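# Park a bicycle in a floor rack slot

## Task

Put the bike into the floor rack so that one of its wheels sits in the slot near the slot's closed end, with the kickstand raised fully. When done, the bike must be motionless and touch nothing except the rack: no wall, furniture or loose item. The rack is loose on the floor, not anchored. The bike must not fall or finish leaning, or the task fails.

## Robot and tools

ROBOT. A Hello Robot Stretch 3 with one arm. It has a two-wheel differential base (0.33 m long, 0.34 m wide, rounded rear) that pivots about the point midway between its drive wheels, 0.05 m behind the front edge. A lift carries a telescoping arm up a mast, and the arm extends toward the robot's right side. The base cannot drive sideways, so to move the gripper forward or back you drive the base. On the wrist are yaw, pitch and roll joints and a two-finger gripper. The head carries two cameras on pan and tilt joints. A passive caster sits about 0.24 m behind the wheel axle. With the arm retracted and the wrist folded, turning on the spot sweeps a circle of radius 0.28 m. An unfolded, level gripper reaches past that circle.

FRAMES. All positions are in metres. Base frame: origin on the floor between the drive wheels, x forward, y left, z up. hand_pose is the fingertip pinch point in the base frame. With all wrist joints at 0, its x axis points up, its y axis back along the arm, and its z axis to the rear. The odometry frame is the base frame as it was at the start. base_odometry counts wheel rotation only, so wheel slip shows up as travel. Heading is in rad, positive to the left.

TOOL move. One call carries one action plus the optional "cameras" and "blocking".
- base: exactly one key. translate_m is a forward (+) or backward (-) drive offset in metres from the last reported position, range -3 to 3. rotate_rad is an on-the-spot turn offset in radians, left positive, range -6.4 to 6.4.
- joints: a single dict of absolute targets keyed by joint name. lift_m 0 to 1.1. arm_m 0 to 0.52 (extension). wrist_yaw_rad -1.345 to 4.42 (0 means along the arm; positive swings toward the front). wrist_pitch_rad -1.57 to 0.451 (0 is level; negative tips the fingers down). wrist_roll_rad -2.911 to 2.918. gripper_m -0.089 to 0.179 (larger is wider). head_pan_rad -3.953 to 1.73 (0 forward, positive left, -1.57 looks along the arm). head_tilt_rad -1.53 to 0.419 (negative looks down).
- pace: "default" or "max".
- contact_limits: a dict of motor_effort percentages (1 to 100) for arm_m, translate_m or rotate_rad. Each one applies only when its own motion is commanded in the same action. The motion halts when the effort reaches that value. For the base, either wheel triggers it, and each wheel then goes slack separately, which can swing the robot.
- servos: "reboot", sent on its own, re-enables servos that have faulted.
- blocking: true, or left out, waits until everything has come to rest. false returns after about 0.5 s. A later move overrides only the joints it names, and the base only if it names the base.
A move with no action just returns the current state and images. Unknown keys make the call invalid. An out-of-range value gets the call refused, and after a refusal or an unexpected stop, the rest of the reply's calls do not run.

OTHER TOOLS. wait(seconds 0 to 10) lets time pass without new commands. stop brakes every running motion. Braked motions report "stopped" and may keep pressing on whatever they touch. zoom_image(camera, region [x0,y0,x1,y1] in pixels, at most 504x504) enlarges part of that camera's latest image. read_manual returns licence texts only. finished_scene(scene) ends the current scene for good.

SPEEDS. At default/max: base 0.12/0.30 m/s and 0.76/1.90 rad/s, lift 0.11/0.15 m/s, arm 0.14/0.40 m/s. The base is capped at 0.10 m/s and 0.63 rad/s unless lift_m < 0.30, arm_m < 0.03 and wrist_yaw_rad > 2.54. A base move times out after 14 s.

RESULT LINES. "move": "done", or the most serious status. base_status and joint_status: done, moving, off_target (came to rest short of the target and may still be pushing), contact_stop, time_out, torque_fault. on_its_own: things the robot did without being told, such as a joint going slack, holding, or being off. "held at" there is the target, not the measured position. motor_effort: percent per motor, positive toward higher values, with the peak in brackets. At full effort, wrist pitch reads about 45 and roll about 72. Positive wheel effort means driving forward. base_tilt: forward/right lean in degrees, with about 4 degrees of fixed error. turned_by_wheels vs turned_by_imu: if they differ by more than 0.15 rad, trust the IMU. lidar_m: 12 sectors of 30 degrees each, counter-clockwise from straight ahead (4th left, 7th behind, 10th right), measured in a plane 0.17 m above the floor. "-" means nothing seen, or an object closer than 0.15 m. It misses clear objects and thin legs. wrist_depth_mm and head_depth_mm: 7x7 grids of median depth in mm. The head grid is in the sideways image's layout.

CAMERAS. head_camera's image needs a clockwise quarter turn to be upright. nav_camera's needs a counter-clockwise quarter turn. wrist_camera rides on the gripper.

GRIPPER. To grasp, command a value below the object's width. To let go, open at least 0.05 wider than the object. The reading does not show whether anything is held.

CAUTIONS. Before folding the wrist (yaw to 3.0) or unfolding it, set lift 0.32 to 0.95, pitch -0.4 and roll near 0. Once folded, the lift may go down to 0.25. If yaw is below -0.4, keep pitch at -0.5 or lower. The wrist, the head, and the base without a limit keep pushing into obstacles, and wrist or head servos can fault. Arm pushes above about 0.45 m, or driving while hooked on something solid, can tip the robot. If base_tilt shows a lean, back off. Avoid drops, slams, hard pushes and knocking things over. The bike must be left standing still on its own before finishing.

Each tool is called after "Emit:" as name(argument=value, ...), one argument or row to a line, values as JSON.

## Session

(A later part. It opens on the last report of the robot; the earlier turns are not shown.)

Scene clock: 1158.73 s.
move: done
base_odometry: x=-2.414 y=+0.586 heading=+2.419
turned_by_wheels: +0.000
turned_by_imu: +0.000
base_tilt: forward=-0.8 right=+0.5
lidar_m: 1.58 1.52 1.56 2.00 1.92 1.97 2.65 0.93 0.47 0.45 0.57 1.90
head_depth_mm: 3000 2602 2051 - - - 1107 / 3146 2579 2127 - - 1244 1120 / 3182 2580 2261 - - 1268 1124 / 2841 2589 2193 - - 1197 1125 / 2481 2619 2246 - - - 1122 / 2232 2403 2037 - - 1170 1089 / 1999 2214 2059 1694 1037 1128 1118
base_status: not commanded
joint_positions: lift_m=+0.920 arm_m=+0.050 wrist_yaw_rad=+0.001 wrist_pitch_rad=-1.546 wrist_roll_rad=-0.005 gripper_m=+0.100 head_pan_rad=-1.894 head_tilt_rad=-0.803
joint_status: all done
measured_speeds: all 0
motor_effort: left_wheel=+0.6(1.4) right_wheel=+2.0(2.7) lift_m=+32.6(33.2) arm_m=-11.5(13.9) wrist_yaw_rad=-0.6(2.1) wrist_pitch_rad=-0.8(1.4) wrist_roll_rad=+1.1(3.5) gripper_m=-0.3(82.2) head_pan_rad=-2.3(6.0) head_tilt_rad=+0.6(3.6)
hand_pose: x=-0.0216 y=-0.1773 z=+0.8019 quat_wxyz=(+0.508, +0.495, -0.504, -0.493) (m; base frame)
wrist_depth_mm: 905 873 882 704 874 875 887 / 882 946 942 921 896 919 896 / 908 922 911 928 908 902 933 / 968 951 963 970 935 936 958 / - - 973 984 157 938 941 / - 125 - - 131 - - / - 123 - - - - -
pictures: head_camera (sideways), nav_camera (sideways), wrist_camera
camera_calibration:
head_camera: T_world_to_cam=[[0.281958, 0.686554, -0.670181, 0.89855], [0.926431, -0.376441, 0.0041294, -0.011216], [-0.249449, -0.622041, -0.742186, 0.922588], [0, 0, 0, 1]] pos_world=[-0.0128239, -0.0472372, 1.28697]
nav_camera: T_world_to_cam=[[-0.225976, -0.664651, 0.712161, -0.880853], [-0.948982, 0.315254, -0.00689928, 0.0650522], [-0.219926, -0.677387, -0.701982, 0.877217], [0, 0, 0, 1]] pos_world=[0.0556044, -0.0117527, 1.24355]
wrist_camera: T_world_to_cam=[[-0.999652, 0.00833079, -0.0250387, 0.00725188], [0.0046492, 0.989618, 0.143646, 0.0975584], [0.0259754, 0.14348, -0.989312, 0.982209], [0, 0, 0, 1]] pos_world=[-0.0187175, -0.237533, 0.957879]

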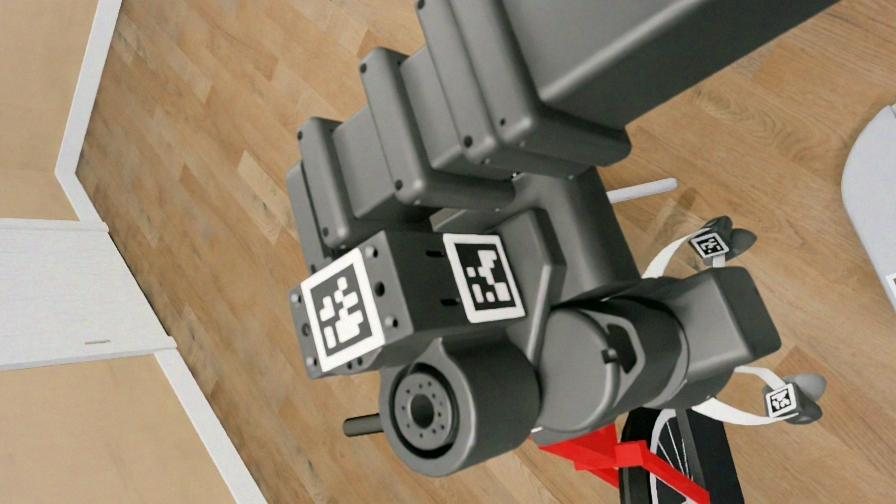

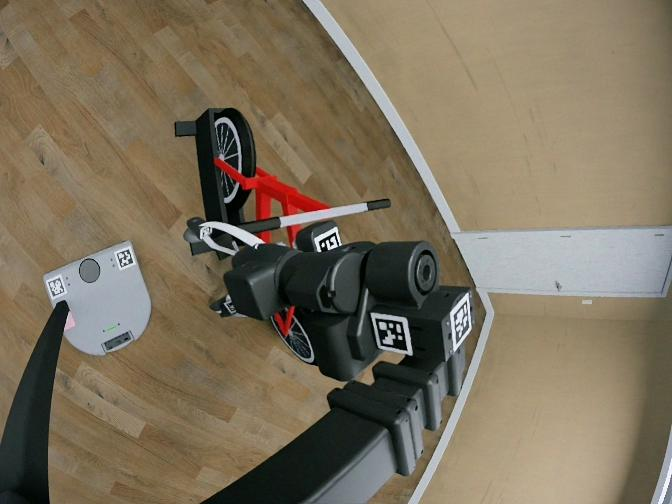

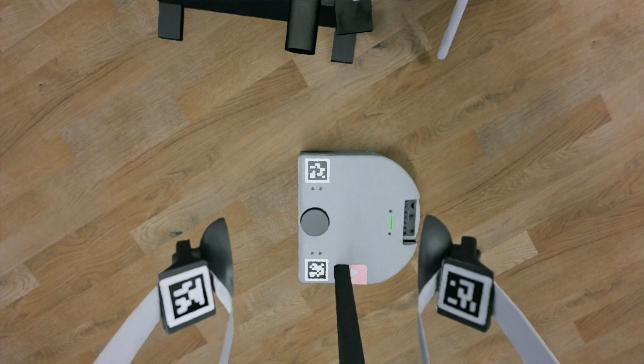

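Emit:
move(
  base={"translate_m": -0.29},
  joints={"wrist_pitch_rad": -0.4},
  cameras=[],
)

Emit:
move(
  joints={"lift_m": 0.24, "arm_m": 0.065, "head_pan_rad": -1.5, "head_tilt_rad": -0.95},
  pace="max",
)

Scene clock: 1172.10 s.
move: done
base_odometry: x=-2.197 y=+0.395 heading=+2.418
turned_by_wheels: +0.000
turned_by_imu: -0.003
base_tilt: forward=-0.8 right=+0.5
lidar_m: 1.84 1.77 1.82 1.84 1.77 1.81 2.45 2.97 0.65 0.56 0.48 0.80
head_depth_mm: 2743 2609 2059 - - - 1104 / 2899 2587 2115 - - 1250 1122 / 3073 2593 2257 - - 1270 1124 / 3013 2566 2170 - - 1267 1127 / 2683 2556 2264 - - 1250 1128 / 2384 2489 2062 - - 1242 1120 / 2155 2367 2042 451 994 1137 1117
base_status: done
joint_positions: lift_m=+0.920 arm_m=+0.050 wrist_yaw_rad=+0.001 wrist_pitch_rad=-0.423 wrist_roll_rad=-0.005 gripper_m=+0.100 head_pan_rad=-1.894 head_tilt_rad=-0.803
joint_status: all done
measured_speeds: all 0
motor_effort: left_wheel=-4.0(8.6) right_wheel=+1.8(3.2) lift_m=+31.0(32.5) arm_m=-7.9(12.7) wrist_yaw_rad=-0.4(1.6) wrist_pitch_rad=+4.0(4.9) wrist_roll_rad=+1.3(1.7) gripper_m=-0.7(2.2) head_pan_rad=-2.3(3.3) head_tilt_rad=+1.0(2.2)
hand_pose: x=-0.0213 y=-0.4188 z=+0.9316 quat_wxyz=(+0.693, +0.149, -0.689, -0.148) (m; base frame)
wrist_depth_mm: - - - - - - - / - - - - - - - / - - - - - - - / - - - - - - - / - - - - - - - / - 125 - - 132 - - / - 122 544 510 - - -
pictures: none
No camera images: "cameras" was empty.

Scene clock: 1177.43 s.
move: done
base_odometry: x=-2.197 y=+0.395 heading=+2.418
turned_by_wheels: +0.000
turned_by_imu: -0.001
base_tilt: forward=-0.7 right=+0.5
lidar_m: 1.84 1.77 1.82 1.84 1.77 1.81 2.44 2.97 0.65 0.56 0.48 0.80
head_depth_mm: 2518 2072 1764 1533 1364 1221 1105 / 2410 2073 1768 1337 1357 1223 985 / 2314 2066 1759 1190 1355 802 719 / 2258 2077 1748 1002 1311 929 962 / 2116 2049 1743 1153 1335 1212 1100 / 1979 2050 1745 1435 1282 1217 1102 / 1864 2001 1694 1036 1289 1217 1100
base_status: not commanded
joint_positions: lift_m=+0.240 arm_m=+0.065 wrist_yaw_rad=+0.001 wrist_pitch_rad=-0.421 wrist_roll_rad=-0.005 gripper_m=+0.100 head_pan_rad=-1.506 head_tilt_rad=-0.938
joint_status: all done
measured_speeds: all 0
motor_effort: left_wheel=-2.9(3.9) right_wheel=+1.8(2.6) lift_m=+25.4(29.0) arm_m=+12.0(14.4) wrist_yaw_rad=-1.1(1.3) wrist_pitch_rad=+3.7(4.1) wrist_roll_rad=+1.3(1.7) gripper_m=-0.3(2.4) head_pan_rad=+3.3(4.2) head_tilt_rad=-4.9(7.2)
hand_pose: x=-0.0213 y=-0.4340 z=+0.2521 quat_wxyz=(+0.693, +0.148, -0.690, -0.147) (m; base frame)
wrist_depth_mm: - - - - 264 265 271 / 278 - 416 - 287 301 307 / 803 310 403 384 325 328 346 / 644 362 324 344 337 347 583 / 260 283 513 509 420 468 526 / 236 291 422 435 145 425 442 / 368 123 377 375 387 364 385
pictures: head_camera (sideways), nav_camera (sideways), wrist_camera
camera_calibration:
head_camera: T_world_to_cam=[[-0.00440369, 0.825549, -0.564313, 0.76236], [0.999988, 0.00238834, -0.00430958, -0.00067807], [-0.00221, -0.564325, -0.82555, 1.02947], [0, 0, 0, 1]] pos_world=[0.00631039, -0.048406, 1.28009]
nav_camera: T_world_to_cam=[[0.0483132, -0.790073, 0.611105, -0.750847], [-0.997754, -0.0665939, -0.00721556, 0.0657603], [0.0463967, -0.609384, -0.791516, 0.992024], [0, 0, 0, 1]] pos_world=[0.0558616, 0.0156793, 1.24452]
wrist_camera: T_world_to_cam=[[-0.999621, -0.0201971, -0.0187057, -0.0180368], [0.00431324, 0.556196, -0.83104, 0.488224], [0.0271886, -0.830805, -0.555898, -0.0570474], [0, 0, 0, 1]] pos_world=[-0.0185848, -0.319308, 0.373683]

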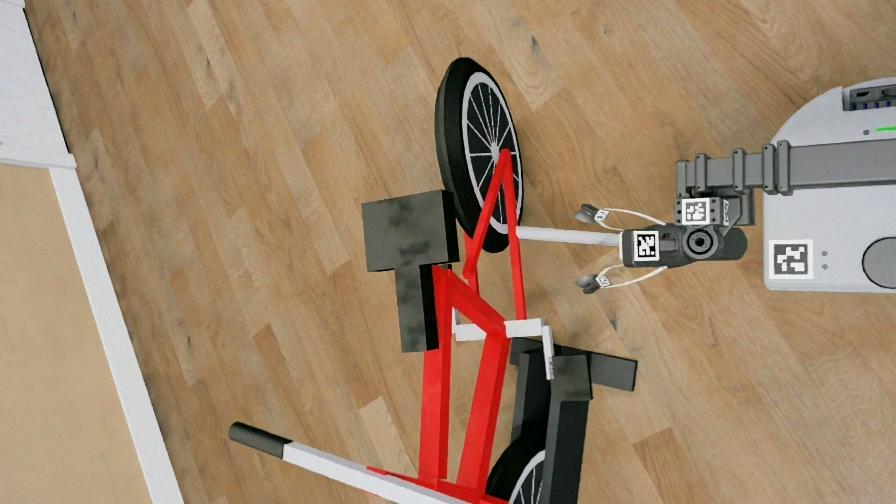

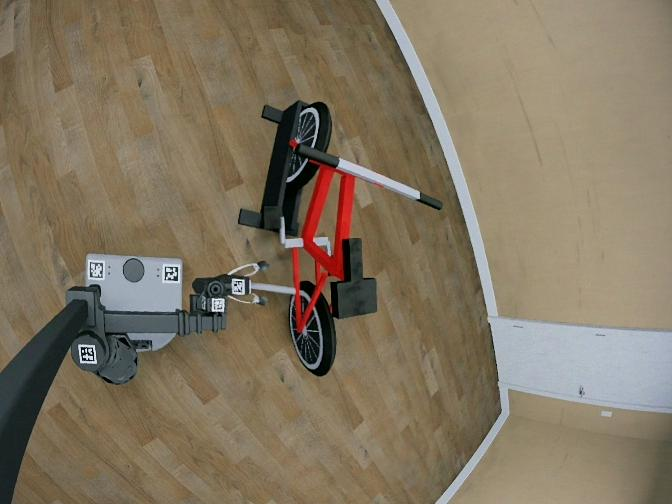

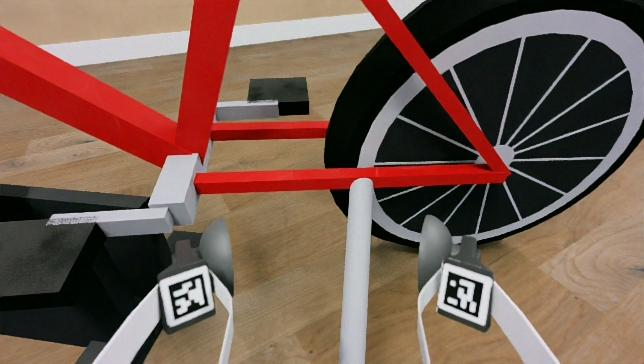

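Emit:
move(
  base={"translate_m": -0.015},
  joints={"arm_m": 0.1},
  cameras=[],
)

Emit:
move(
  joints={"lift_m": 0.105},
  cameras=["wrist_camera"],
)

Scene clock: 1188.13 s.
move: done
base_odometry: x=-2.185 y=+0.385 heading=+2.418
turned_by_wheels: +0.000
turned_by_imu: -0.001
base_tilt: forward=-0.8 right=+0.5
lidar_m: 1.85 1.78 1.83 1.83 1.77 1.81 2.44 2.97 0.65 0.56 0.49 0.80
head_depth_mm: 2517 2078 1760 1536 1360 1224 1111 / 2439 2073 1763 1345 1373 1220 990 / 2338 2065 1746 1188 1363 804 718 / 2256 2052 1760 934 1315 1163 964 / 2102 2040 1753 1118 1328 1220 1101 / 1995 2061 1759 1450 1277 1218 1106 / 1878 2014 1710 1059 1289 1205 1097
base_status: done
joint_positions: lift_m=+0.240 arm_m=+0.100 wrist_yaw_rad=+0.001 wrist_pitch_rad=-0.421 wrist_roll_rad=-0.005 gripper_m=+0.100 head_pan_rad=-1.506 head_tilt_rad=-0.938
joint_status: all done
measured_speeds: all 0
motor_effort: left_wheel=-4.0(7.3) right_wheel=+0.2(2.5) lift_m=+25.9(26.7) arm_m=+12.3(14.2) wrist_yaw_rad=-0.5(1.3) wrist_pitch_rad=+3.7(3.8) wrist_roll_rad=+1.3(1.5) gripper_m=-1.0(1.9) head_pan_rad=+2.8(3.7) head_tilt_rad=-5.7(6.9)
hand_pose: x=-0.0213 y=-0.4690 z=+0.2521 quat_wxyz=(+0.693, +0.148, -0.690, -0.147) (m; base frame)
wrist_depth_mm: - - - - 236 233 239 / - - - - 253 261 266 / 270 283 378 298 284 293 306 / 646 293 652 303 315 321 361 / 320 264 494 489 366 421 501 / 261 128 421 435 145 427 444 / 290 122 377 378 382 368 383
pictures: none
No camera images: "cameras" was empty.

Scene clock: 1190.20 s.
move: done
base_odometry: x=-2.185 y=+0.385 heading=+2.418
turned_by_wheels: +0.000
turned_by_imu: +0.000
base_tilt: forward=-0.8 right=+0.5
lidar_m: 1.86 1.78 1.83 1.83 1.76 1.81 2.43 2.96 0.66 0.63 0.49 0.80
head_depth_mm: 2523 2076 1760 1541 1360 1224 1107 / 2413 2081 1775 1341 1363 1221 991 / 2341 2074 1766 1188 1357 1172 834 / 2261 2067 1758 935 1331 1168 964 / 2121 2045 1758 1115 1334 1212 1105 / 2017 2047 1744 1439 1273 1221 1099 / 1906 2023 1712 1056 1290 1210 1104
base_status: not commanded
joint_positions: lift_m=+0.105 arm_m=+0.100 wrist_yaw_rad=+0.001 wrist_pitch_rad=-0.421 wrist_roll_rad=-0.005 gripper_m=+0.100 head_pan_rad=-1.506 head_tilt_rad=-0.938
joint_status: all done
measured_speeds: all 0
motor_effort: left_wheel=-3.4(4.9) right_wheel=+1.2(1.7) lift_m=+24.1(26.5) arm_m=+11.1(13.4) wrist_yaw_rad=-0.9(1.4) wrist_pitch_rad=+3.6(3.8) wrist_roll_rad=+1.1(1.7) gripper_m=-1.6(1.6) head_pan_rad=+2.0(3.7) head_tilt_rad=-6.0(7.2)
hand_pose: x=-0.0213 y=-0.4690 z=+0.1171 quat_wxyz=(+0.693, +0.148, -0.690, -0.147) (m; base frame)
wrist_depth_mm: 215 225 278 236 236 239 254 / 184 676 711 227 272 282 295 / 261 546 550 481 311 319 332 / 285 395 417 383 378 382 407 / 310 330 340 319 341 338 336 / 266 281 270 271 268 275 287 / 251 123 242 236 248 234 246
pictures: wrist_camera
camera_calibration:
wrist_camera: T_world_to_cam=[[-0.999621, -0.0201973, -0.0187056, -0.0212691], [0.00431305, 0.556196, -0.83104, 0.395503], [0.0271887, -0.830805, -0.555899, -0.161175], [0, 0, 0, 1]] pos_world=[-0.0185848, -0.354312, 0.238684]

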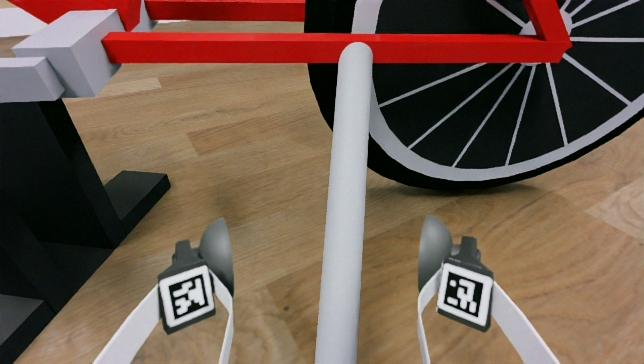

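Emit:
move(
  base={"translate_m": -0.01},
  joints={"arm_m": 0.112, "lift_m": 0.07},
  cameras=["wrist_camera"],
)

Emit:
move(
  joints={"gripper_m": -0.04},
  cameras=["wrist_camera"],
)

Scene clock: 1197.97 s.
move: done
base_odometry: x=-2.178 y=+0.378 heading=+2.418
turned_by_wheels: +0.000
turned_by_imu: -0.001
base_tilt: forward=-0.8 right=+0.5
lidar_m: 1.86 1.79 1.84 1.82 1.76 1.80 2.43 2.96 0.66 0.64 0.49 0.80
head_depth_mm: 2545 2059 1764 1541 1365 1218 1106 / 2424 2061 1765 1457 1364 1225 990 / 2359 2060 1760 1264 1356 1185 865 / 2268 2055 1769 925 1335 1164 966 / 2124 2051 1752 1085 1332 1214 1101 / 1997 2051 1748 1171 1281 1213 1100 / 1885 2045 1669 1086 1292 1207 1094
base_status: done
joint_positions: lift_m=+0.070 arm_m=+0.112 wrist_yaw_rad=+0.001 wrist_pitch_rad=-0.421 wrist_roll_rad=-0.005 gripper_m=+0.100 head_pan_rad=-1.506 head_tilt_rad=-0.938
joint_status: all done
measured_speeds: all 0
motor_effort: left_wheel=-3.5(7.3) right_wheel=+1.0(2.3) lift_m=+23.6(26.7) arm_m=+11.9(14.2) wrist_yaw_rad=-0.4(1.4) wrist_pitch_rad=+3.7(3.8) wrist_roll_rad=+1.3(1.5) gripper_m=-0.4(2.1) head_pan_rad=+2.5(3.8) head_tilt_rad=-6.0(6.7)
hand_pose: x=-0.0213 y=-0.4810 z=+0.0821 quat_wxyz=(+0.693, +0.148, -0.690, -0.147) (m; base frame)
wrist_depth_mm: 887 - - 194 237 245 249 / 667 661 664 183 265 275 283 / 437 462 461 173 304 314 408 / 277 342 356 169 340 342 352 / 289 292 292 166 291 289 288 / 246 238 149 159 230 237 243 / 219 123 209 152 210 201 210
pictures: wrist_camera
camera_calibration:
wrist_camera: T_world_to_cam=[[-0.999621, -0.0201972, -0.0187058, -0.0221661], [0.00431326, 0.556196, -0.83104, 0.37309], [0.0271888, -0.830805, -0.555898, -0.1906], [0, 0, 0, 1]] pos_world=[-0.0185848, -0.366311, 0.203684]

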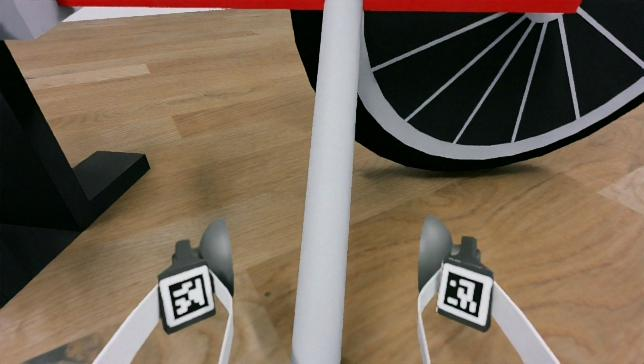

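Scene clock: 1199.90 s.
move: done
base_odometry: x=-2.178 y=+0.378 heading=+2.418
turned_by_wheels: +0.000
turned_by_imu: +0.000
base_tilt: forward=-0.8 right=+0.6
lidar_m: 1.87 1.78 1.84 1.82 1.76 1.80 2.43 2.96 0.65 0.64 0.49 0.79
head_depth_mm: 2504 2077 1769 1533 1362 1221 1114 / 2437 2059 1762 1459 1353 1226 987 / 2347 2073 1753 1262 1359 1182 864 / 2270 2060 1767 921 1334 1166 965 / 2126 2058 1756 1086 1337 1214 1104 / 1990 2066 1746 1170 1278 1214 1100 / 1877 2005 1677 1085 1283 1214 1094
base_status: not commanded
joint_positions: lift_m=+0.070 arm_m=+0.112 wrist_yaw_rad=+0.002 wrist_pitch_rad=-0.420 wrist_roll_rad=-0.003 gripper_m=-0.039 head_pan_rad=-1.506 head_tilt_rad=-0.938
joint_status: all done
measured_speeds: all 0
motor_effort: left_wheel=-3.5(3.8) right_wheel=+1.5(2.1) lift_m=+32.3(32.3) arm_m=-0.1(12.7) wrist_yaw_rad=-1.9(2.3) wrist_pitch_rad=+3.4(3.8) wrist_roll_rad=+0.8(1.5) gripper_m=-21.4(100.0) head_pan_rad=+2.7(3.7) head_tilt_rad=-5.5(6.7)
hand_pose: x=-0.0210 y=-0.4813 z=+0.0823 quat_wxyz=(+0.693, +0.149, -0.690, -0.147) (m; base frame)
wrist_depth_mm: 876 - - 196 238 247 251 / 671 671 655 183 265 276 280 / 440 466 464 173 302 313 405 / 273 344 359 169 343 337 351 / 287 294 290 157 294 286 288 / 247 245 240 131 245 245 243 / 214 215 202 201 207 210 211
pictures: wrist_camera
camera_calibration:
wrist_camera: T_world_to_cam=[[-0.999583, -0.0211678, -0.0196464, -0.0222465], [0.00458141, 0.555438, -0.831545, 0.37305], [0.0285143, -0.831288, -0.55511, -0.190969], [0, 0, 0, 1]] pos_world=[-0.0185009, -0.366428, 0.203762]

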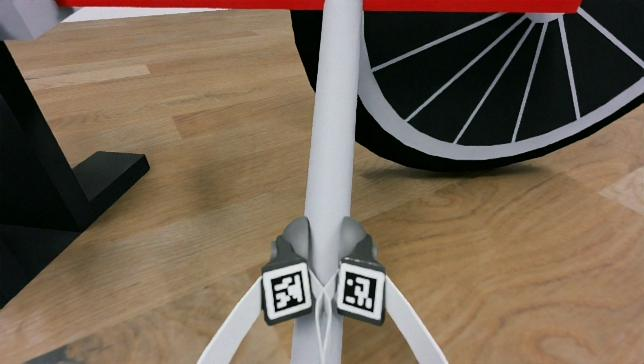

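Emit:
move(
  base={"translate_m": -0.04},
  joints={"gripper_m": -0.089, "wrist_roll_rad": -0.5, "lift_m": 0.073},
  cameras=["wrist_camera","head_camera"],
)

Scene clock: 1207.37 s.
move: off_target
base_odometry: x=-2.148 y=+0.352 heading=+2.418
turned_by_wheels: +0.000
turned_by_imu: -0.001
base_tilt: forward=-0.8 right=+0.6
lidar_m: 1.90 1.82 1.87 1.80 1.74 1.78 2.40 2.92 0.66 0.63 0.49 0.79
head_depth_mm: 2531 2069 1770 1549 1363 1225 1104 / 2429 2085 1767 1458 1364 1223 986 / 2352 2057 1759 1229 1365 1189 862 / 2299 2046 1752 924 1334 1165 963 / 2139 2055 1753 1083 1334 1211 1102 / 2015 2032 1740 1174 1284 1215 1106 / 1905 2055 1669 1044 1284 1209 1096
base_status: done
joint_positions: lift_m=+0.073 arm_m=+0.112 wrist_yaw_rad=+0.001 wrist_pitch_rad=-0.419 wrist_roll_rad=-0.459 gripper_m=-0.087 head_pan_rad=-1.506 head_tilt_rad=-0.938
joint_status: wrist_roll_rad off_target (ended at -0.459, target -0.500); the others done
measured_speeds: all 0
motor_effort: left_wheel=-2.7(5.4) right_wheel=-3.2(20.5) lift_m=+35.9(41.6) arm_m=-0.3(20.6) wrist_yaw_rad=-1.3(29.5) wrist_pitch_rad=+3.2(4.6) wrist_roll_rad=-13.3(15.4) gripper_m=+3.2(100.0) head_pan_rad=+2.0(4.2) head_tilt_rad=-5.2(7.0)
hand_pose: x=-0.0212 y=-0.4812 z=+0.0856 quat_wxyz=(+0.831, +0.177, -0.516, -0.109) (m; base frame)
wrist_depth_mm: 351 469 615 886 202 215 209 / 293 352 457 573 193 219 225 / 265 304 365 435 267 272 252 / 234 259 300 320 317 306 290 / 204 224 255 160 349 355 331 / 185 200 207 131 297 348 434 / 168 179 149 215 241 293 348
pictures: head_camera (sideways), wrist_camera
camera_calibration:
head_camera: T_world_to_cam=[[-0.00467218, 0.825791, -0.563957, 0.761897], [0.999987, 0.00269621, -0.00433652, -0.000642982], [-0.00206052, -0.56397, -0.825793, 1.02979], [0, 0, 0, 1]] pos_world=[0.00632459, -0.0483966, 1.28007]
wrist_camera: T_world_to_cam=[[-0.901978, -0.199642, 0.382855, -0.140588], [-0.429037, 0.514209, -0.742641, 0.339145], [-0.0486048, -0.834105, -0.54946, -0.192555], [0, 0, 0, 1]] pos_world=[0.00933953, -0.36307, 0.199887]

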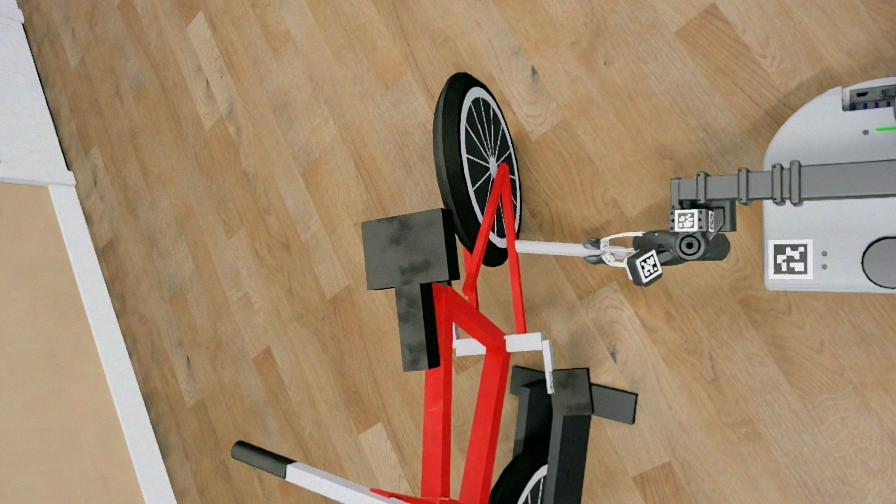

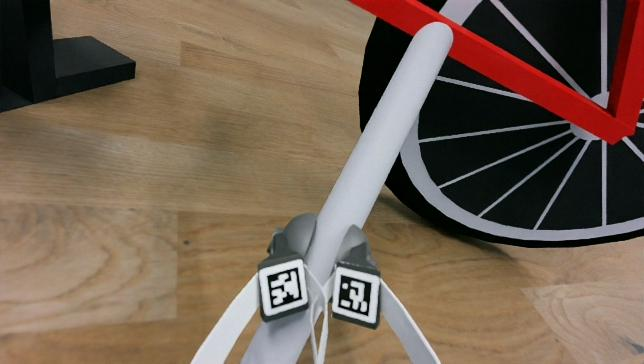

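Emit:
move(
  base={"translate_m": 0.045},
  joints={"wrist_roll_rad": 0.0, "gripper_m": -0.04},
  cameras=["head_camera"],
)

Emit:
move(
  joints={"gripper_m": 0.10},
  cameras=[],
)

Emit:
move(
  joints={"arm_m": 0.09, "wrist_pitch_rad": -0.3},
  cameras=["wrist_camera"],
)

Scene clock: 1246.20 s.
move: done
base_odometry: x=-2.182 y=+0.381 heading=+2.418
turned_by_wheels: -0.001
turned_by_imu: -0.002
base_tilt: forward=-0.8 right=+0.5
lidar_m: 1.86 1.78 1.84 1.82 1.76 1.80 2.43 2.96 0.64 0.53 0.47 0.79
head_depth_mm: 2511 2082 1762 1537 1364 1225 1107 / 2424 2080 1769 1334 1359 1216 989 / 2370 2055 1747 1149 1351 1189 863 / 2249 2056 1759 918 1309 1162 963 / 2112 2045 1746 1129 1331 1212 1103 / 1986 2042 1714 1467 1265 1210 1103 / 1885 2009 1728 1003 1285 1210 1098
base_status: done
joint_positions: lift_m=+0.073 arm_m=+0.112 wrist_yaw_rad=-0.031 wrist_pitch_rad=-0.464 wrist_roll_rad=-0.004 gripper_m=-0.040 head_pan_rad=-1.506 head_tilt_rad=-0.938
joint_status: all done
measured_speeds: all 0
on_its_own: wrist_yaw_rad is at rest, and its effort (+26.9) is outside its rest range (-9 to +9)
motor_effort: left_wheel=-5.5(9.4) right_wheel=+16.3(26.3) lift_m=+28.5(33.3) arm_m=+7.4(8.5) wrist_yaw_rad=+26.9(49.3) wrist_pitch_rad=+11.6(12.5) wrist_roll_rad=+0.9(12.2) gripper_m=-10.8(88.9) head_pan_rad=+3.1(3.7) head_tilt_rad=-4.8(7.4)
hand_pose: x=-0.0283 y=-0.4753 z=+0.0756 quat_wxyz=(+0.687, +0.152, -0.689, -0.173) (m; base frame)
wrist_depth_mm: 780 877 867 187 234 247 256 / 572 566 567 177 268 283 296 / 419 420 419 171 318 332 393 / 311 331 334 167 331 332 327 / 273 278 278 161 273 274 273 / 235 235 238 131 222 234 234 / 206 206 195 158 199 205 205
pictures: head_camera (sideways)
camera_calibration:
head_camera: T_world_to_cam=[[-0.00467995, 0.825791, -0.563957, 0.761897], [0.999987, 0.00270562, -0.00433651, -0.000643001], [-0.00205519, -0.56397, -0.825793, 1.02979], [0, 0, 0, 1]] pos_world=[0.00632504, -0.0483966, 1.28007]

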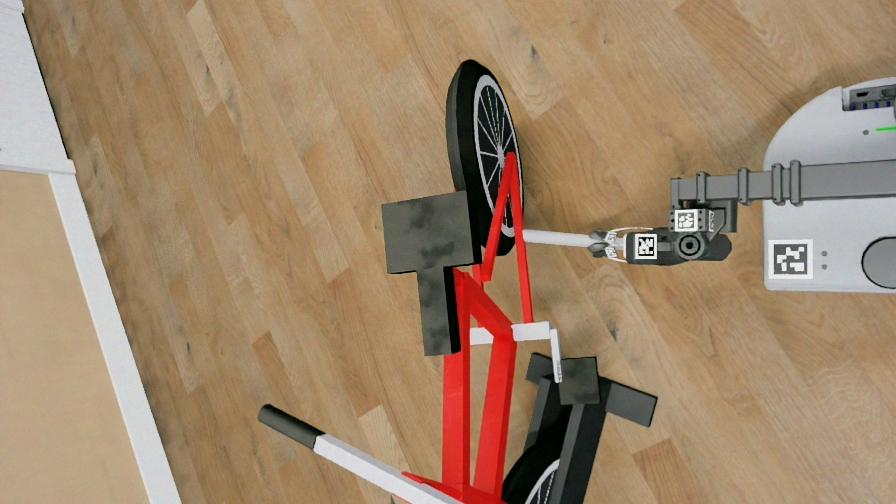

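Scene clock: 1248.13 s.
move: done
base_odometry: x=-2.182 y=+0.381 heading=+2.418
turned_by_wheels: +0.000
turned_by_imu: +0.000
base_tilt: forward=-0.8 right=+0.6
lidar_m: 1.86 1.78 1.84 1.83 1.76 1.80 2.43 2.96 0.64 0.54 0.47 0.80
head_depth_mm: 2512 2075 1768 1533 1360 1223 1110 / 2424 2061 1761 1326 1362 1219 983 / 2356 2060 1762 1154 1355 1186 861 / 2235 2053 1745 914 1313 1163 966 / 2110 2046 1747 1127 1331 1216 1100 / 1982 2045 1716 1468 1267 1215 1103 / 1877 2000 1713 1003 1282 1214 1100
base_status: not commanded
joint_positions: lift_m=+0.073 arm_m=+0.112 wrist_yaw_rad=-0.050 wrist_pitch_rad=-0.423 wrist_roll_rad=-0.004 gripper_m=+0.100 head_pan_rad=-1.506 head_tilt_rad=-0.938
joint_status: all done
measured_speeds: all 0
on_its_own: wrist_yaw_rad is held at -0.048, not at your +0.000, by its stall guard, which is not easing now
motor_effort: left_wheel=-5.4(6.4) right_wheel=+6.2(16.1) lift_m=+26.7(30.1) arm_m=+6.6(8.1) wrist_yaw_rad=+2.3(27.1) wrist_pitch_rad=+4.2(11.7) wrist_roll_rad=+1.3(1.4) gripper_m=+0.4(93.8) head_pan_rad=+2.3(4.0) head_tilt_rad=-5.9(6.7)
hand_pose: x=-0.0328 y=-0.4805 z=+0.0846 quat_wxyz=(+0.689, +0.132, -0.693, -0.166) (m; base frame)
wrist_depth_mm: 173 180 188 188 206 212 252 / 660 660 654 183 264 275 291 / 469 467 470 179 307 320 414 / 365 361 361 175 342 354 356 / 288 295 292 173 295 293 291 / 251 241 149 234 233 240 246 / 223 123 210 203 215 203 211
pictures: none
No camera images: "cameras" was empty.

Scene clock: 1249.20 s.
move: done
base_odometry: x=-2.182 y=+0.381 heading=+2.418
turned_by_wheels: +0.000
turned_by_imu: +0.000
base_tilt: forward=-0.8 right=+0.5
lidar_m: 1.86 1.78 1.84 1.83 1.76 1.81 2.42 2.95 0.64 0.54 0.47 0.80
head_depth_mm: 2525 2071 1771 1536 1369 1219 1109 / 2443 2062 1761 1324 1368 1218 986 / 2339 2064 1771 1148 1360 1182 866 / 2269 2054 1754 919 1314 1168 969 / 2110 2053 1755 1131 1335 1212 1100 / 1971 2051 1710 1473 1270 1215 1098 / 1876 2027 1711 1001 1280 1210 1101
base_status: not commanded
joint_positions: lift_m=+0.073 arm_m=+0.090 wrist_yaw_rad=-0.050 wrist_pitch_rad=-0.324 wrist_roll_rad=-0.004 gripper_m=+0.100 head_pan_rad=-1.506 head_tilt_rad=-0.938
joint_status: all done
measured_speeds: all 0
on_its_own: wrist_yaw_rad is held at -0.048, not at your +0.000, by its stall guard, which is not easing now
motor_effort: left_wheel=-5.0(5.9) right_wheel=+6.0(6.5) lift_m=+24.6(26.7) arm_m=-11.8(13.7) wrist_yaw_rad=+2.1(2.5) wrist_pitch_rad=+4.3(5.6) wrist_roll_rad=+0.9(1.4) gripper_m=+0.7(1.8) head_pan_rad=+2.7(3.6) head_tilt_rad=-6.4(7.7)
hand_pose: x=-0.0332 y=-0.4699 z=+0.1073 quat_wxyz=(+0.696, +0.097, -0.699, -0.132) (m; base frame)
wrist_depth_mm: 208 264 282 234 239 247 265 / 187 814 804 221 270 284 297 / 574 635 620 291 306 320 347 / 446 443 439 336 356 377 435 / 319 347 342 314 342 342 344 / 279 274 148 264 265 271 282 / 248 123 233 228 241 225 239
pictures: wrist_camera
camera_calibration:
wrist_camera: T_world_to_cam=[[-0.999428, 0.0289331, -0.01749, -0.0103944], [0.0290962, 0.472635, -0.880778, 0.354774], [-0.0172173, -0.880783, -0.473206, -0.200848], [0, 0, 0, 1]] pos_world=[-0.0241691, -0.344281, 0.217253]

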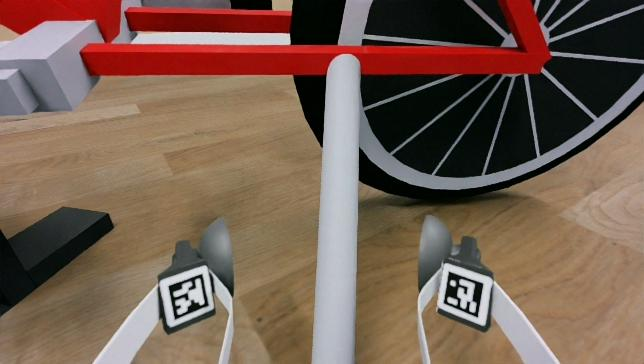

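Emit:
move(
  base={"translate_m": -0.022},
  joints={"wrist_yaw_rad": 0.0, "wrist_pitch_rad": -0.28, "gripper_m": 0.11},
  cameras=[],
)

Emit:
move(
  joints={"arm_m": 0.155, "gripper_m": 0.1},
  cameras=["wrist_camera"],
)

Scene clock: 1274.60 s.
move: done
base_odometry: x=-2.165 y=+0.367 heading=+2.418
turned_by_wheels: +0.000
turned_by_imu: -0.001
base_tilt: forward=-0.8 right=+0.6
lidar_m: 1.88 1.80 1.86 1.82 1.74 1.79 2.41 2.94 0.65 0.54 0.48 0.78
head_depth_mm: 2524 2068 1765 1544 1364 1222 1102 / 2427 2046 1772 1452 1361 1217 990 / 2337 2049 1759 1528 1362 1180 861 / 2270 2046 1764 912 1290 1162 966 / 2135 2057 1737 1070 1337 1213 1102 / 2001 2067 1751 1474 1295 1220 1101 / 1893 2019 1716 1048 1268 1208 1097
base_status: done
joint_positions: lift_m=+0.073 arm_m=+0.090 wrist_yaw_rad=-0.002 wrist_pitch_rad=-0.304 wrist_roll_rad=-0.004 gripper_m=+0.110 head_pan_rad=-1.506 head_tilt_rad=-0.938
joint_status: all done
measured_speeds: all 0
motor_effort: left_wheel=-3.0(7.5) right_wheel=+1.4(3.9) lift_m=+24.5(25.1) arm_m=-9.1(11.4) wrist_yaw_rad=+1.8(3.9) wrist_pitch_rad=+4.4(4.9) wrist_roll_rad=+0.9(1.3) gripper_m=+0.9(50.3) head_pan_rad=+2.4(3.5) head_tilt_rad=-5.4(6.8)
hand_pose: x=-0.0220 y=-0.4722 z=+0.1120 quat_wxyz=(+0.700, +0.107, -0.697, -0.108) (m; base frame)
wrist_depth_mm: 218 277 312 237 239 242 253 / 187 216 223 225 252 258 283 / 609 671 648 279 297 302 317 / 464 466 466 311 332 355 425 / 331 360 356 325 340 353 354 / 289 127 283 268 270 269 289 / 254 125 239 231 247 231 245
pictures: none
No camera images: "cameras" was empty.

Scene clock: 1276.23 s.
move: done
base_odometry: x=-2.165 y=+0.367 heading=+2.418
turned_by_wheels: +0.000
turned_by_imu: +0.000
base_tilt: forward=-0.8 right=+0.5
lidar_m: 1.88 1.80 1.85 1.82 1.74 1.79 2.42 2.94 0.65 0.54 0.48 0.78
head_depth_mm: 2534 2073 1771 1543 1367 1218 1108 / 2437 2055 1774 1451 1363 1218 986 / 2344 2066 1761 1526 1357 1167 863 / 2279 2055 1757 907 1241 1181 964 / 2137 2053 1749 1066 1332 1216 1101 / 2016 2028 1746 1465 1287 1219 1096 / 1889 2032 1700 1045 1262 1208 1102
base_status: not commanded
joint_positions: lift_m=+0.073 arm_m=+0.155 wrist_yaw_rad=-0.002 wrist_pitch_rad=-0.304 wrist_roll_rad=-0.004 gripper_m=+0.100 head_pan_rad=-1.506 head_tilt_rad=-0.938
joint_status: all done
measured_speeds: all 0
motor_effort: left_wheel=-3.5(4.2) right_wheel=+1.5(2.1) lift_m=+25.0(25.9) arm_m=+11.2(14.5) wrist_yaw_rad=+1.2(2.5) wrist_pitch_rad=+4.3(4.4) wrist_roll_rad=+0.9(1.5) gripper_m=-0.5(49.5) head_pan_rad=+2.6(3.7) head_tilt_rad=-4.6(6.2)
hand_pose: x=-0.0219 y=-0.5373 z=+0.1121 quat_wxyz=(+0.700, +0.107, -0.697, -0.108) (m; base frame)
wrist_depth_mm: 211 227 233 178 179 184 184 / 158 160 165 172 175 184 186 / 607 599 605 163 221 230 238 / 467 467 458 156 253 264 272 / 358 360 356 147 279 305 337 / 282 282 272 143 271 281 289 / 255 123 239 136 246 230 245
pictures: wrist_camera
camera_calibration:
wrist_camera: T_world_to_cam=[[-0.99966, -0.0196949, -0.0170602, -0.0231958], [0.00622086, 0.455409, -0.89026, 0.381847], [0.0253029, -0.890064, -0.455132, -0.263808], [0, 0, 0, 1]] pos_world=[-0.0188882, -0.40916, 0.21948]

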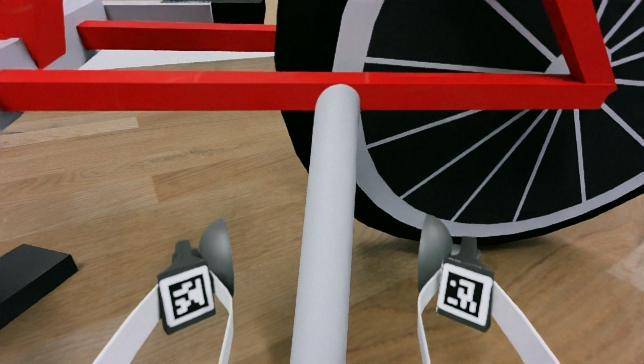

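Emit:
move(
  joints={"wrist_roll_rad": -0.9},
  cameras=["wrist_camera","head_camera"],
)

Scene clock: 1283.60 s.
move: done
base_odometry: x=-2.165 y=+0.367 heading=+2.418
turned_by_wheels: +0.000
turned_by_imu: -0.001
base_tilt: forward=-0.8 right=+0.5
lidar_m: 1.88 1.80 1.86 1.81 1.75 1.80 2.41 2.94 0.65 0.54 0.48 0.78
head_depth_mm: 2505 2068 1764 1537 1363 1223 1112 / 2434 2076 1757 1451 1365 1222 986 / 2342 2057 1753 1529 1358 1168 863 / 2264 2047 1768 908 1240 1185 964 / 2137 2053 1749 1072 1337 1219 1099 / 1999 2053 1756 1474 1292 1213 1099 / 1894 2017 1711 1049 1267 1204 1096
base_status: not commanded
joint_positions: lift_m=+0.073 arm_m=+0.155 wrist_yaw_rad=-0.002 wrist_pitch_rad=-0.304 wrist_roll_rad=-0.896 gripper_m=+0.100 head_pan_rad=-1.506 head_tilt_rad=-0.938
joint_status: all done
measured_speeds: all 0
motor_effort: left_wheel=-3.5(4.0) right_wheel=+1.9(2.1) lift_m=+28.8(29.4) arm_m=+9.5(11.4) wrist_yaw_rad=+1.7(1.9) wrist_pitch_rad=+4.2(4.3) wrist_roll_rad=-1.4(3.8) gripper_m=-0.2(1.7) head_pan_rad=+3.3(3.6) head_tilt_rad=-6.6(6.6)
hand_pose: x=-0.0217 y=-0.5373 z=+0.1122 quat_wxyz=(+0.933, +0.143, -0.327, -0.051) (m; base frame)
wrist_depth_mm: 248 339 529 158 236 - 161 / 234 298 428 678 191 176 160 / 213 265 364 545 189 184 168 / 195 236 315 391 167 192 181 / 184 213 282 150 155 194 197 / 170 181 135 141 132 197 201 / 158 122 128 290 315 251 233
pictures: head_camera (sideways), wrist_camera
camera_calibration:
head_camera: T_world_to_cam=[[-0.00471164, 0.825791, -0.563957, 0.761898], [0.999987, 0.00274401, -0.00433651, -0.000643], [-0.00203355, -0.56397, -0.825793, 1.02979], [0, 0, 0, 1]] pos_world=[0.0063269, -0.0483966, 1.28007]
wrist_camera: T_world_to_cam=[[-0.635435, -0.254687, 0.728942, -0.225124], [-0.763523, 0.348006, -0.543989, 0.268656], [-0.11513, -0.902234, -0.415595, -0.277822], [0, 0, 0, 1]] pos_world=[0.0300877, -0.40149, 0.194787]

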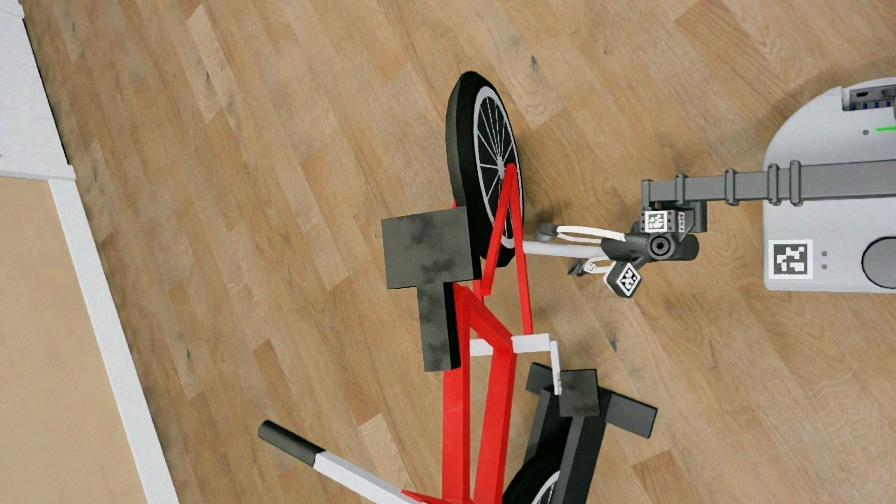

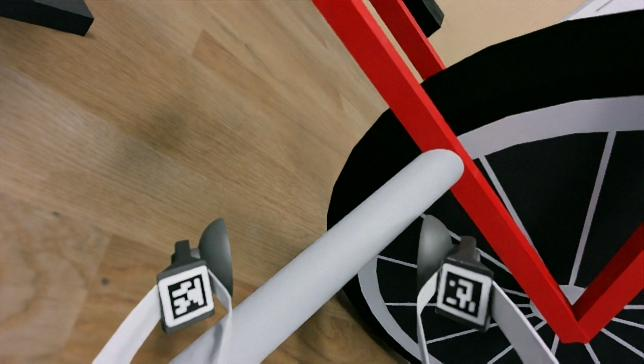

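Emit:
move(
  joints={"wrist_roll_rad": -1.3},
  cameras=["wrist_camera","head_camera"],
)

Scene clock: 1292.90 s.
move: off_target
base_odometry: x=-2.165 y=+0.367 heading=+2.418
turned_by_wheels: +0.001
turned_by_imu: +0.000
base_tilt: forward=-0.8 right=+0.5
lidar_m: 1.89 1.80 1.86 1.81 1.75 1.79 2.41 2.94 0.64 0.54 0.48 0.79
head_depth_mm: 2523 2085 1755 1540 1365 1230 1107 / 2425 2052 1765 1463 1363 1224 987 / 2360 2053 1761 1277 1358 1164 865 / 2264 2063 1757 908 1295 1178 967 / 2137 2058 1745 1072 1332 1215 1101 / 1999 2044 1754 1471 1291 1215 1102 / 1882 2033 1712 1051 1261 1212 1096
base_status: not commanded
joint_positions: lift_m=+0.073 arm_m=+0.155 wrist_yaw_rad=+0.031 wrist_pitch_rad=-0.282 wrist_roll_rad=-1.242 gripper_m=+0.100 head_pan_rad=-1.506 head_tilt_rad=-0.938
joint_status: wrist_roll_rad off_target (ended at -1.242, target -1.300)
measured_speeds: all 0
on_its_own: wrist_yaw_rad is at rest, and its effort (-26.7) is outside its rest range (-9 to +9)
motor_effort: left_wheel=+2.7(3.9) right_wheel=-12.4(12.4) lift_m=+23.5(31.9) arm_m=+7.4(9.0) wrist_yaw_rad=-26.7(27.0) wrist_pitch_rad=+0.2(4.3) wrist_roll_rad=-19.8(19.8) gripper_m=-1.4(2.4) head_pan_rad=+2.0(3.6) head_tilt_rad=-6.2(6.6)
hand_pose: x=-0.0139 y=-0.5393 z=+0.1174 quat_wxyz=(+0.977, +0.141, -0.160, -0.008) (m; base frame)
wrist_depth_mm: 194 247 373 711 159 - - / 187 239 351 666 165 - - / 179 223 323 569 243 - - / 172 212 297 477 223 192 175 / 167 198 281 288 169 194 179 / 160 126 146 146 155 199 188 / 152 119 128 303 264 198 195
pictures: head_camera (sideways), wrist_camera
camera_calibration:
head_camera: T_world_to_cam=[[-0.00471165, 0.825791, -0.563957, 0.761897], [0.999987, 0.00274401, -0.00433652, -0.00064299], [-0.00203355, -0.56397, -0.825793, 1.02979], [0, 0, 0, 1]] pos_world=[0.0063269, -0.0483966, 1.28007]
wrist_camera: T_world_to_cam=[[-0.326878, -0.297335, 0.897075, -0.26291], [-0.93727, 0.22367, -0.267389, 0.176205], [-0.121145, -0.928205, -0.351796, -0.298133], [0, 0, 0, 1]] pos_world=[0.0430947, -0.394312, 0.178083]

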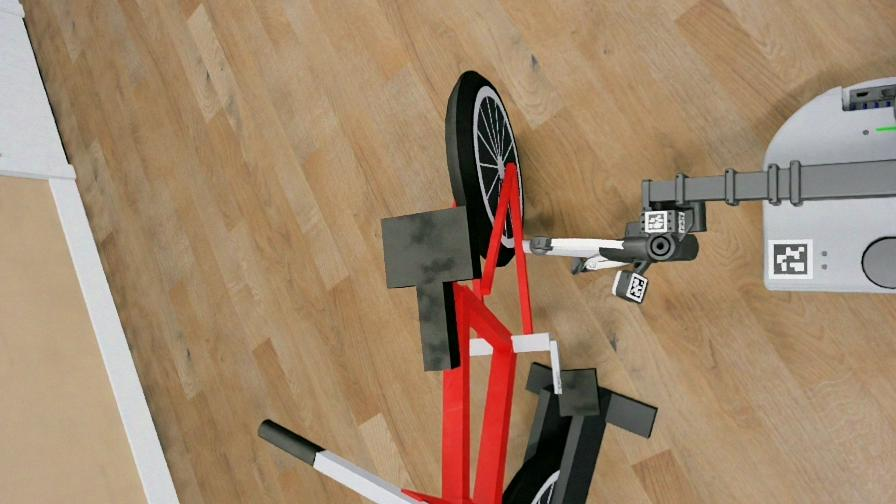

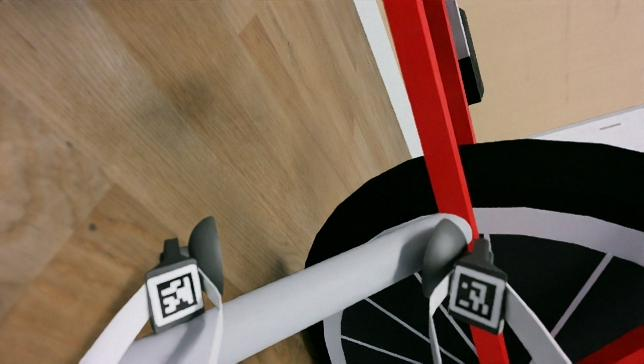

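Emit:
move(
  joints={"wrist_roll_rad": -0.85},
  cameras=[],
)

Emit:
move(
  joints={"arm_m": 0.18, "wrist_yaw_rad": 0.0},
  cameras=["wrist_camera"],
)

Emit:
move(
  joints={"wrist_roll_rad": -1.2},
  cameras=["wrist_camera"],
)

Scene clock: 1303.00 s.
move: done
base_odometry: x=-2.165 y=+0.367 heading=+2.418
turned_by_wheels: +0.000
turned_by_imu: -0.001
base_tilt: forward=-0.8 right=+0.5
lidar_m: 1.88 1.80 1.86 1.81 1.75 1.79 2.41 2.94 0.65 0.54 0.48 0.78
head_depth_mm: 2528 2062 1758 1539 1365 1226 1109 / 2441 2071 1758 1457 1362 1217 989 / 2367 2069 1748 1284 1349 1168 860 / 2280 2055 1757 910 1236 1182 967 / 2137 2055 1744 1068 1333 1217 1100 / 2000 2049 1741 1472 1297 1212 1098 / 1881 2027 1710 1047 1269 1212 1099
base_status: not commanded
joint_positions: lift_m=+0.073 arm_m=+0.155 wrist_yaw_rad=+0.048 wrist_pitch_rad=-0.281 wrist_roll_rad=-0.859 gripper_m=+0.100 head_pan_rad=-1.506 head_tilt_rad=-0.938
joint_status: all done
measured_speeds: all 0
on_its_own: wrist_yaw_rad is held at +0.048, not at your +0.000, by its stall guard, which is not easing now
motor_effort: left_wheel=+1.2(3.0) right_wheel=+1.2(5.2) lift_m=+25.2(31.1) arm_m=+5.5(6.5) wrist_yaw_rad=+0.3(9.8) wrist_pitch_rad=+0.0(3.6) wrist_roll_rad=+2.3(10.3) gripper_m=-2.3(3.2) head_pan_rad=+3.2(3.3) head_tilt_rad=-5.0(6.4)
hand_pose: x=-0.0100 y=-0.5392 z=+0.1176 quat_wxyz=(+0.929, +0.140, -0.342, -0.027) (m; base frame)
wrist_depth_mm: 257 376 587 159 274 - - / 253 319 471 669 239 179 160 / 226 285 394 614 178 182 166 / 206 248 332 443 175 192 177 / 190 220 294 350 156 194 194 / 176 186 147 145 149 192 207 / 165 121 132 142 298 125 201
pictures: none
No camera images: "cameras" was empty.

Scene clock: 1304.13 s.
move: done
base_odometry: x=-2.165 y=+0.367 heading=+2.418
turned_by_wheels: +0.000
turned_by_imu: +0.000
base_tilt: forward=-0.8 right=+0.5
lidar_m: 1.88 1.80 1.86 1.82 1.74 1.79 2.41 2.94 0.65 0.54 0.48 0.78
head_depth_mm: 2520 2084 1769 1540 1369 1218 1102 / 2428 2080 1775 1453 1361 1222 988 / 2339 2061 1753 1277 1353 1164 862 / 2264 2051 1752 911 1231 1200 966 / 2139 2045 1738 1070 1326 1213 1103 / 2008 2056 1744 1472 1288 1211 1097 / 1874 2034 1709 1047 1263 1211 1097
base_status: not commanded
joint_positions: lift_m=+0.073 arm_m=+0.180 wrist_yaw_rad=+0.001 wrist_pitch_rad=-0.295 wrist_roll_rad=-0.857 gripper_m=+0.100 head_pan_rad=-1.506 head_tilt_rad=-0.938
joint_status: all done
measured_speeds: all 0
motor_effort: left_wheel=+1.3(2.1) right_wheel=+1.3(1.6) lift_m=+28.9(29.3) arm_m=+12.5(14.2) wrist_yaw_rad=-0.5(5.1) wrist_pitch_rad=+2.7(2.8) wrist_roll_rad=+2.1(2.7) gripper_m=-0.8(2.2) head_pan_rad=+3.7(3.8) head_tilt_rad=-4.5(6.6)
hand_pose: x=-0.0212 y=-0.5632 z=+0.1143 quat_wxyz=(+0.927, +0.138, -0.345, -0.051) (m; base frame)
wrist_depth_mm: 279 364 550 133 246 - 138 / 248 314 454 599 169 155 137 / 224 278 376 539 151 160 148 / 201 243 322 389 150 170 160 / 188 216 283 267 137 167 175 / 174 183 147 124 144 169 187 / 161 124 114 122 279 221 183
pictures: wrist_camera
camera_calibration:
wrist_camera: T_world_to_cam=[[-0.664288, -0.242334, 0.707103, -0.224063], [-0.739598, 0.350077, -0.57484, 0.284364], [-0.108237, -0.904832, -0.411782, -0.301984], [0, 0, 0, 1]] pos_world=[0.0287874, -0.427092, 0.197548]

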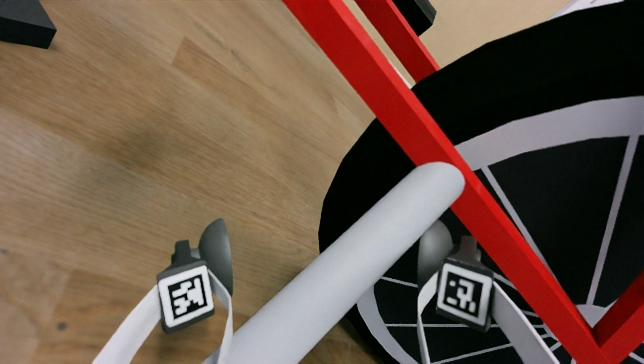

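Scene clock: 1304.93 s.
move: off_target
base_odometry: x=-2.165 y=+0.367 heading=+2.418
turned_by_wheels: +0.000
turned_by_imu: +0.000
base_tilt: forward=-0.8 right=+0.5
lidar_m: 1.89 1.80 1.86 1.81 1.75 1.79 2.41 2.94 0.65 0.54 0.48 0.78
head_depth_mm: 2519 2078 1768 1543 1366 1224 1110 / 2440 2060 1754 1449 1356 1227 985 / 2362 2064 1746 1275 1360 1168 861 / 2287 2041 1761 909 1225 1193 963 / 2144 2055 1746 1072 1340 1221 1105 / 2012 2064 1737 1470 1286 1214 1102 / 1891 2033 1713 1050 1262 1216 1093
base_status: not commanded
joint_positions: lift_m=+0.073 arm_m=+0.180 wrist_yaw_rad=-0.013 wrist_pitch_rad=-0.311 wrist_roll_rad=-1.098 gripper_m=+0.100 head_pan_rad=-1.506 head_tilt_rad=-0.938
joint_status: wrist_roll_rad off_target (ended at -1.098, target -1.200)
measured_speeds: all 0
on_its_own: wrist_yaw_rad is at rest, and its effort (+10.8) is outside its rest range (-9 to +9)
motor_effort: left_wheel=-1.1(2.2) right_wheel=-1.5(4.7) lift_m=+31.9(33.0) arm_m=+3.3(13.1) wrist_yaw_rad=+10.8(11.6) wrist_pitch_rad=+5.7(5.9) wrist_roll_rad=-33.9(34.3) gripper_m=-0.6(2.8) head_pan_rad=+2.3(3.3) head_tilt_rad=-5.7(6.4)
hand_pose: x=-0.0243 y=-0.5616 z=+0.1104 quat_wxyz=(+0.960, +0.150, -0.232, -0.043) (m; base frame)
wrist_depth_mm: 211 268 406 714 136 - - / 199 245 366 635 138 - 152 / 188 229 330 519 146 162 147 / 178 213 297 376 190 166 153 / 167 198 272 265 135 165 164 / 160 126 132 123 131 168 177 / 150 121 110 280 262 171 190
pictures: wrist_camera
camera_calibration:
wrist_camera: T_world_to_cam=[[-0.470866, -0.289622, 0.83331, -0.25879], [-0.86965, 0.311173, -0.38325, 0.233114], [-0.148306, -0.905147, -0.39839, -0.305155], [0, 0, 0, 1]] pos_world=[0.0356159, -0.4237, 0.183422]

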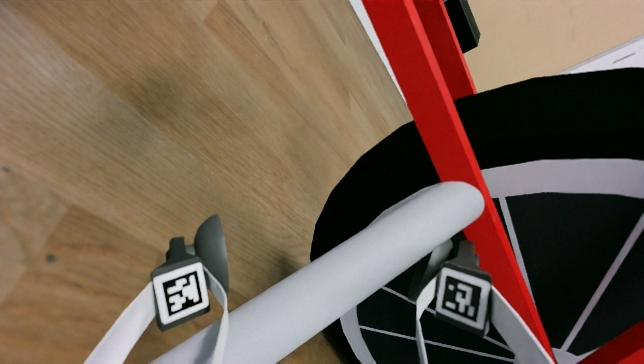

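Emit:
move(
  joints={"wrist_roll_rad": -1.5},
  cameras=["wrist_camera","head_camera"],
)

Scene clock: 1310.47 s.
move: off_target
base_odometry: x=-2.165 y=+0.367 heading=+2.417
turned_by_wheels: -0.001
turned_by_imu: -0.002
base_tilt: forward=-0.8 right=+0.5
lidar_m: 1.88 1.80 1.86 1.82 1.74 1.79 2.41 2.94 0.65 0.54 0.48 0.78
head_depth_mm: 2515 2069 1768 1533 1366 1222 1109 / 2432 2077 1764 1457 1362 1220 986 / 2346 2079 1750 1540 1364 1163 863 / 2281 2060 1762 911 1259 1198 965 / 2141 2064 1748 1069 1330 1214 1099 / 2006 2042 1747 1471 1283 1220 1102 / 1891 2033 1704 1047 1290 1207 1096
base_status: not commanded
joint_positions: lift_m=+0.073 arm_m=+0.180 wrist_yaw_rad=-0.060 wrist_pitch_rad=-0.315 wrist_roll_rad=-1.377 gripper_m=+0.100 head_pan_rad=-1.506 head_tilt_rad=-0.938
joint_status: wrist_roll_rad off_target (ended at -1.377, target -1.500)
measured_speeds: all 0
on_its_own: wrist_yaw_rad is at rest, and its effort (+51.1) is outside its rest range (-9 to +9)
motor_effort: left_wheel=-7.5(7.9) right_wheel=+13.4(13.5) lift_m=+32.8(32.8) arm_m=+7.3(14.7) wrist_yaw_rad=+51.1(52.1) wrist_pitch_rad=+6.4(6.7) wrist_roll_rad=-40.7(41.1) gripper_m=-2.3(2.4) head_pan_rad=+2.6(3.2) head_tilt_rad=-5.0(6.4)
hand_pose: x=-0.0353 y=-0.5608 z=+0.1094 quat_wxyz=(+0.982, +0.154, -0.100, -0.045) (m; base frame)
wrist_depth_mm: 169 205 300 554 - 236 - / 165 202 288 511 - - - / 161 197 278 477 202 166 158 / 158 191 270 253 198 162 153 / 155 186 264 249 140 170 161 / 153 163 132 123 129 182 167 / 147 109 111 276 248 124 182
pictures: head_camera (sideways), wrist_camera
camera_calibration:
head_camera: T_world_to_cam=[[-0.00471476, 0.825838, -0.563887, 0.761807], [0.999987, 0.00274438, -0.00434179, -0.00063612], [-0.0020381, -0.5639, -0.82584, 1.02985], [0, 0, 0, 1]] pos_world=[0.00632678, -0.0483947, 1.28006]
wrist_camera: T_world_to_cam=[[-0.22529, -0.315687, 0.92173, -0.278453], [-0.950589, 0.278631, -0.136914, 0.17483], [-0.213601, -0.907032, -0.362861, -0.313664], [0, 0, 0, 1]] pos_world=[0.0364603, -0.42112, 0.166779]

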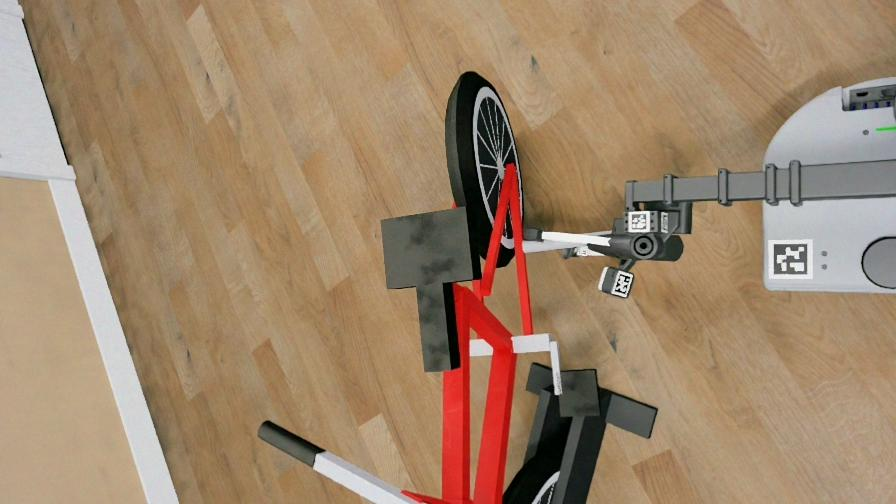

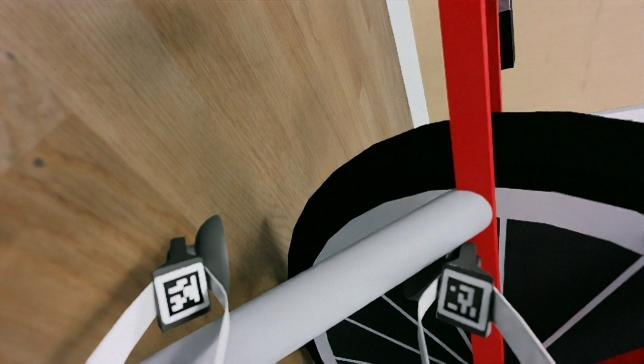

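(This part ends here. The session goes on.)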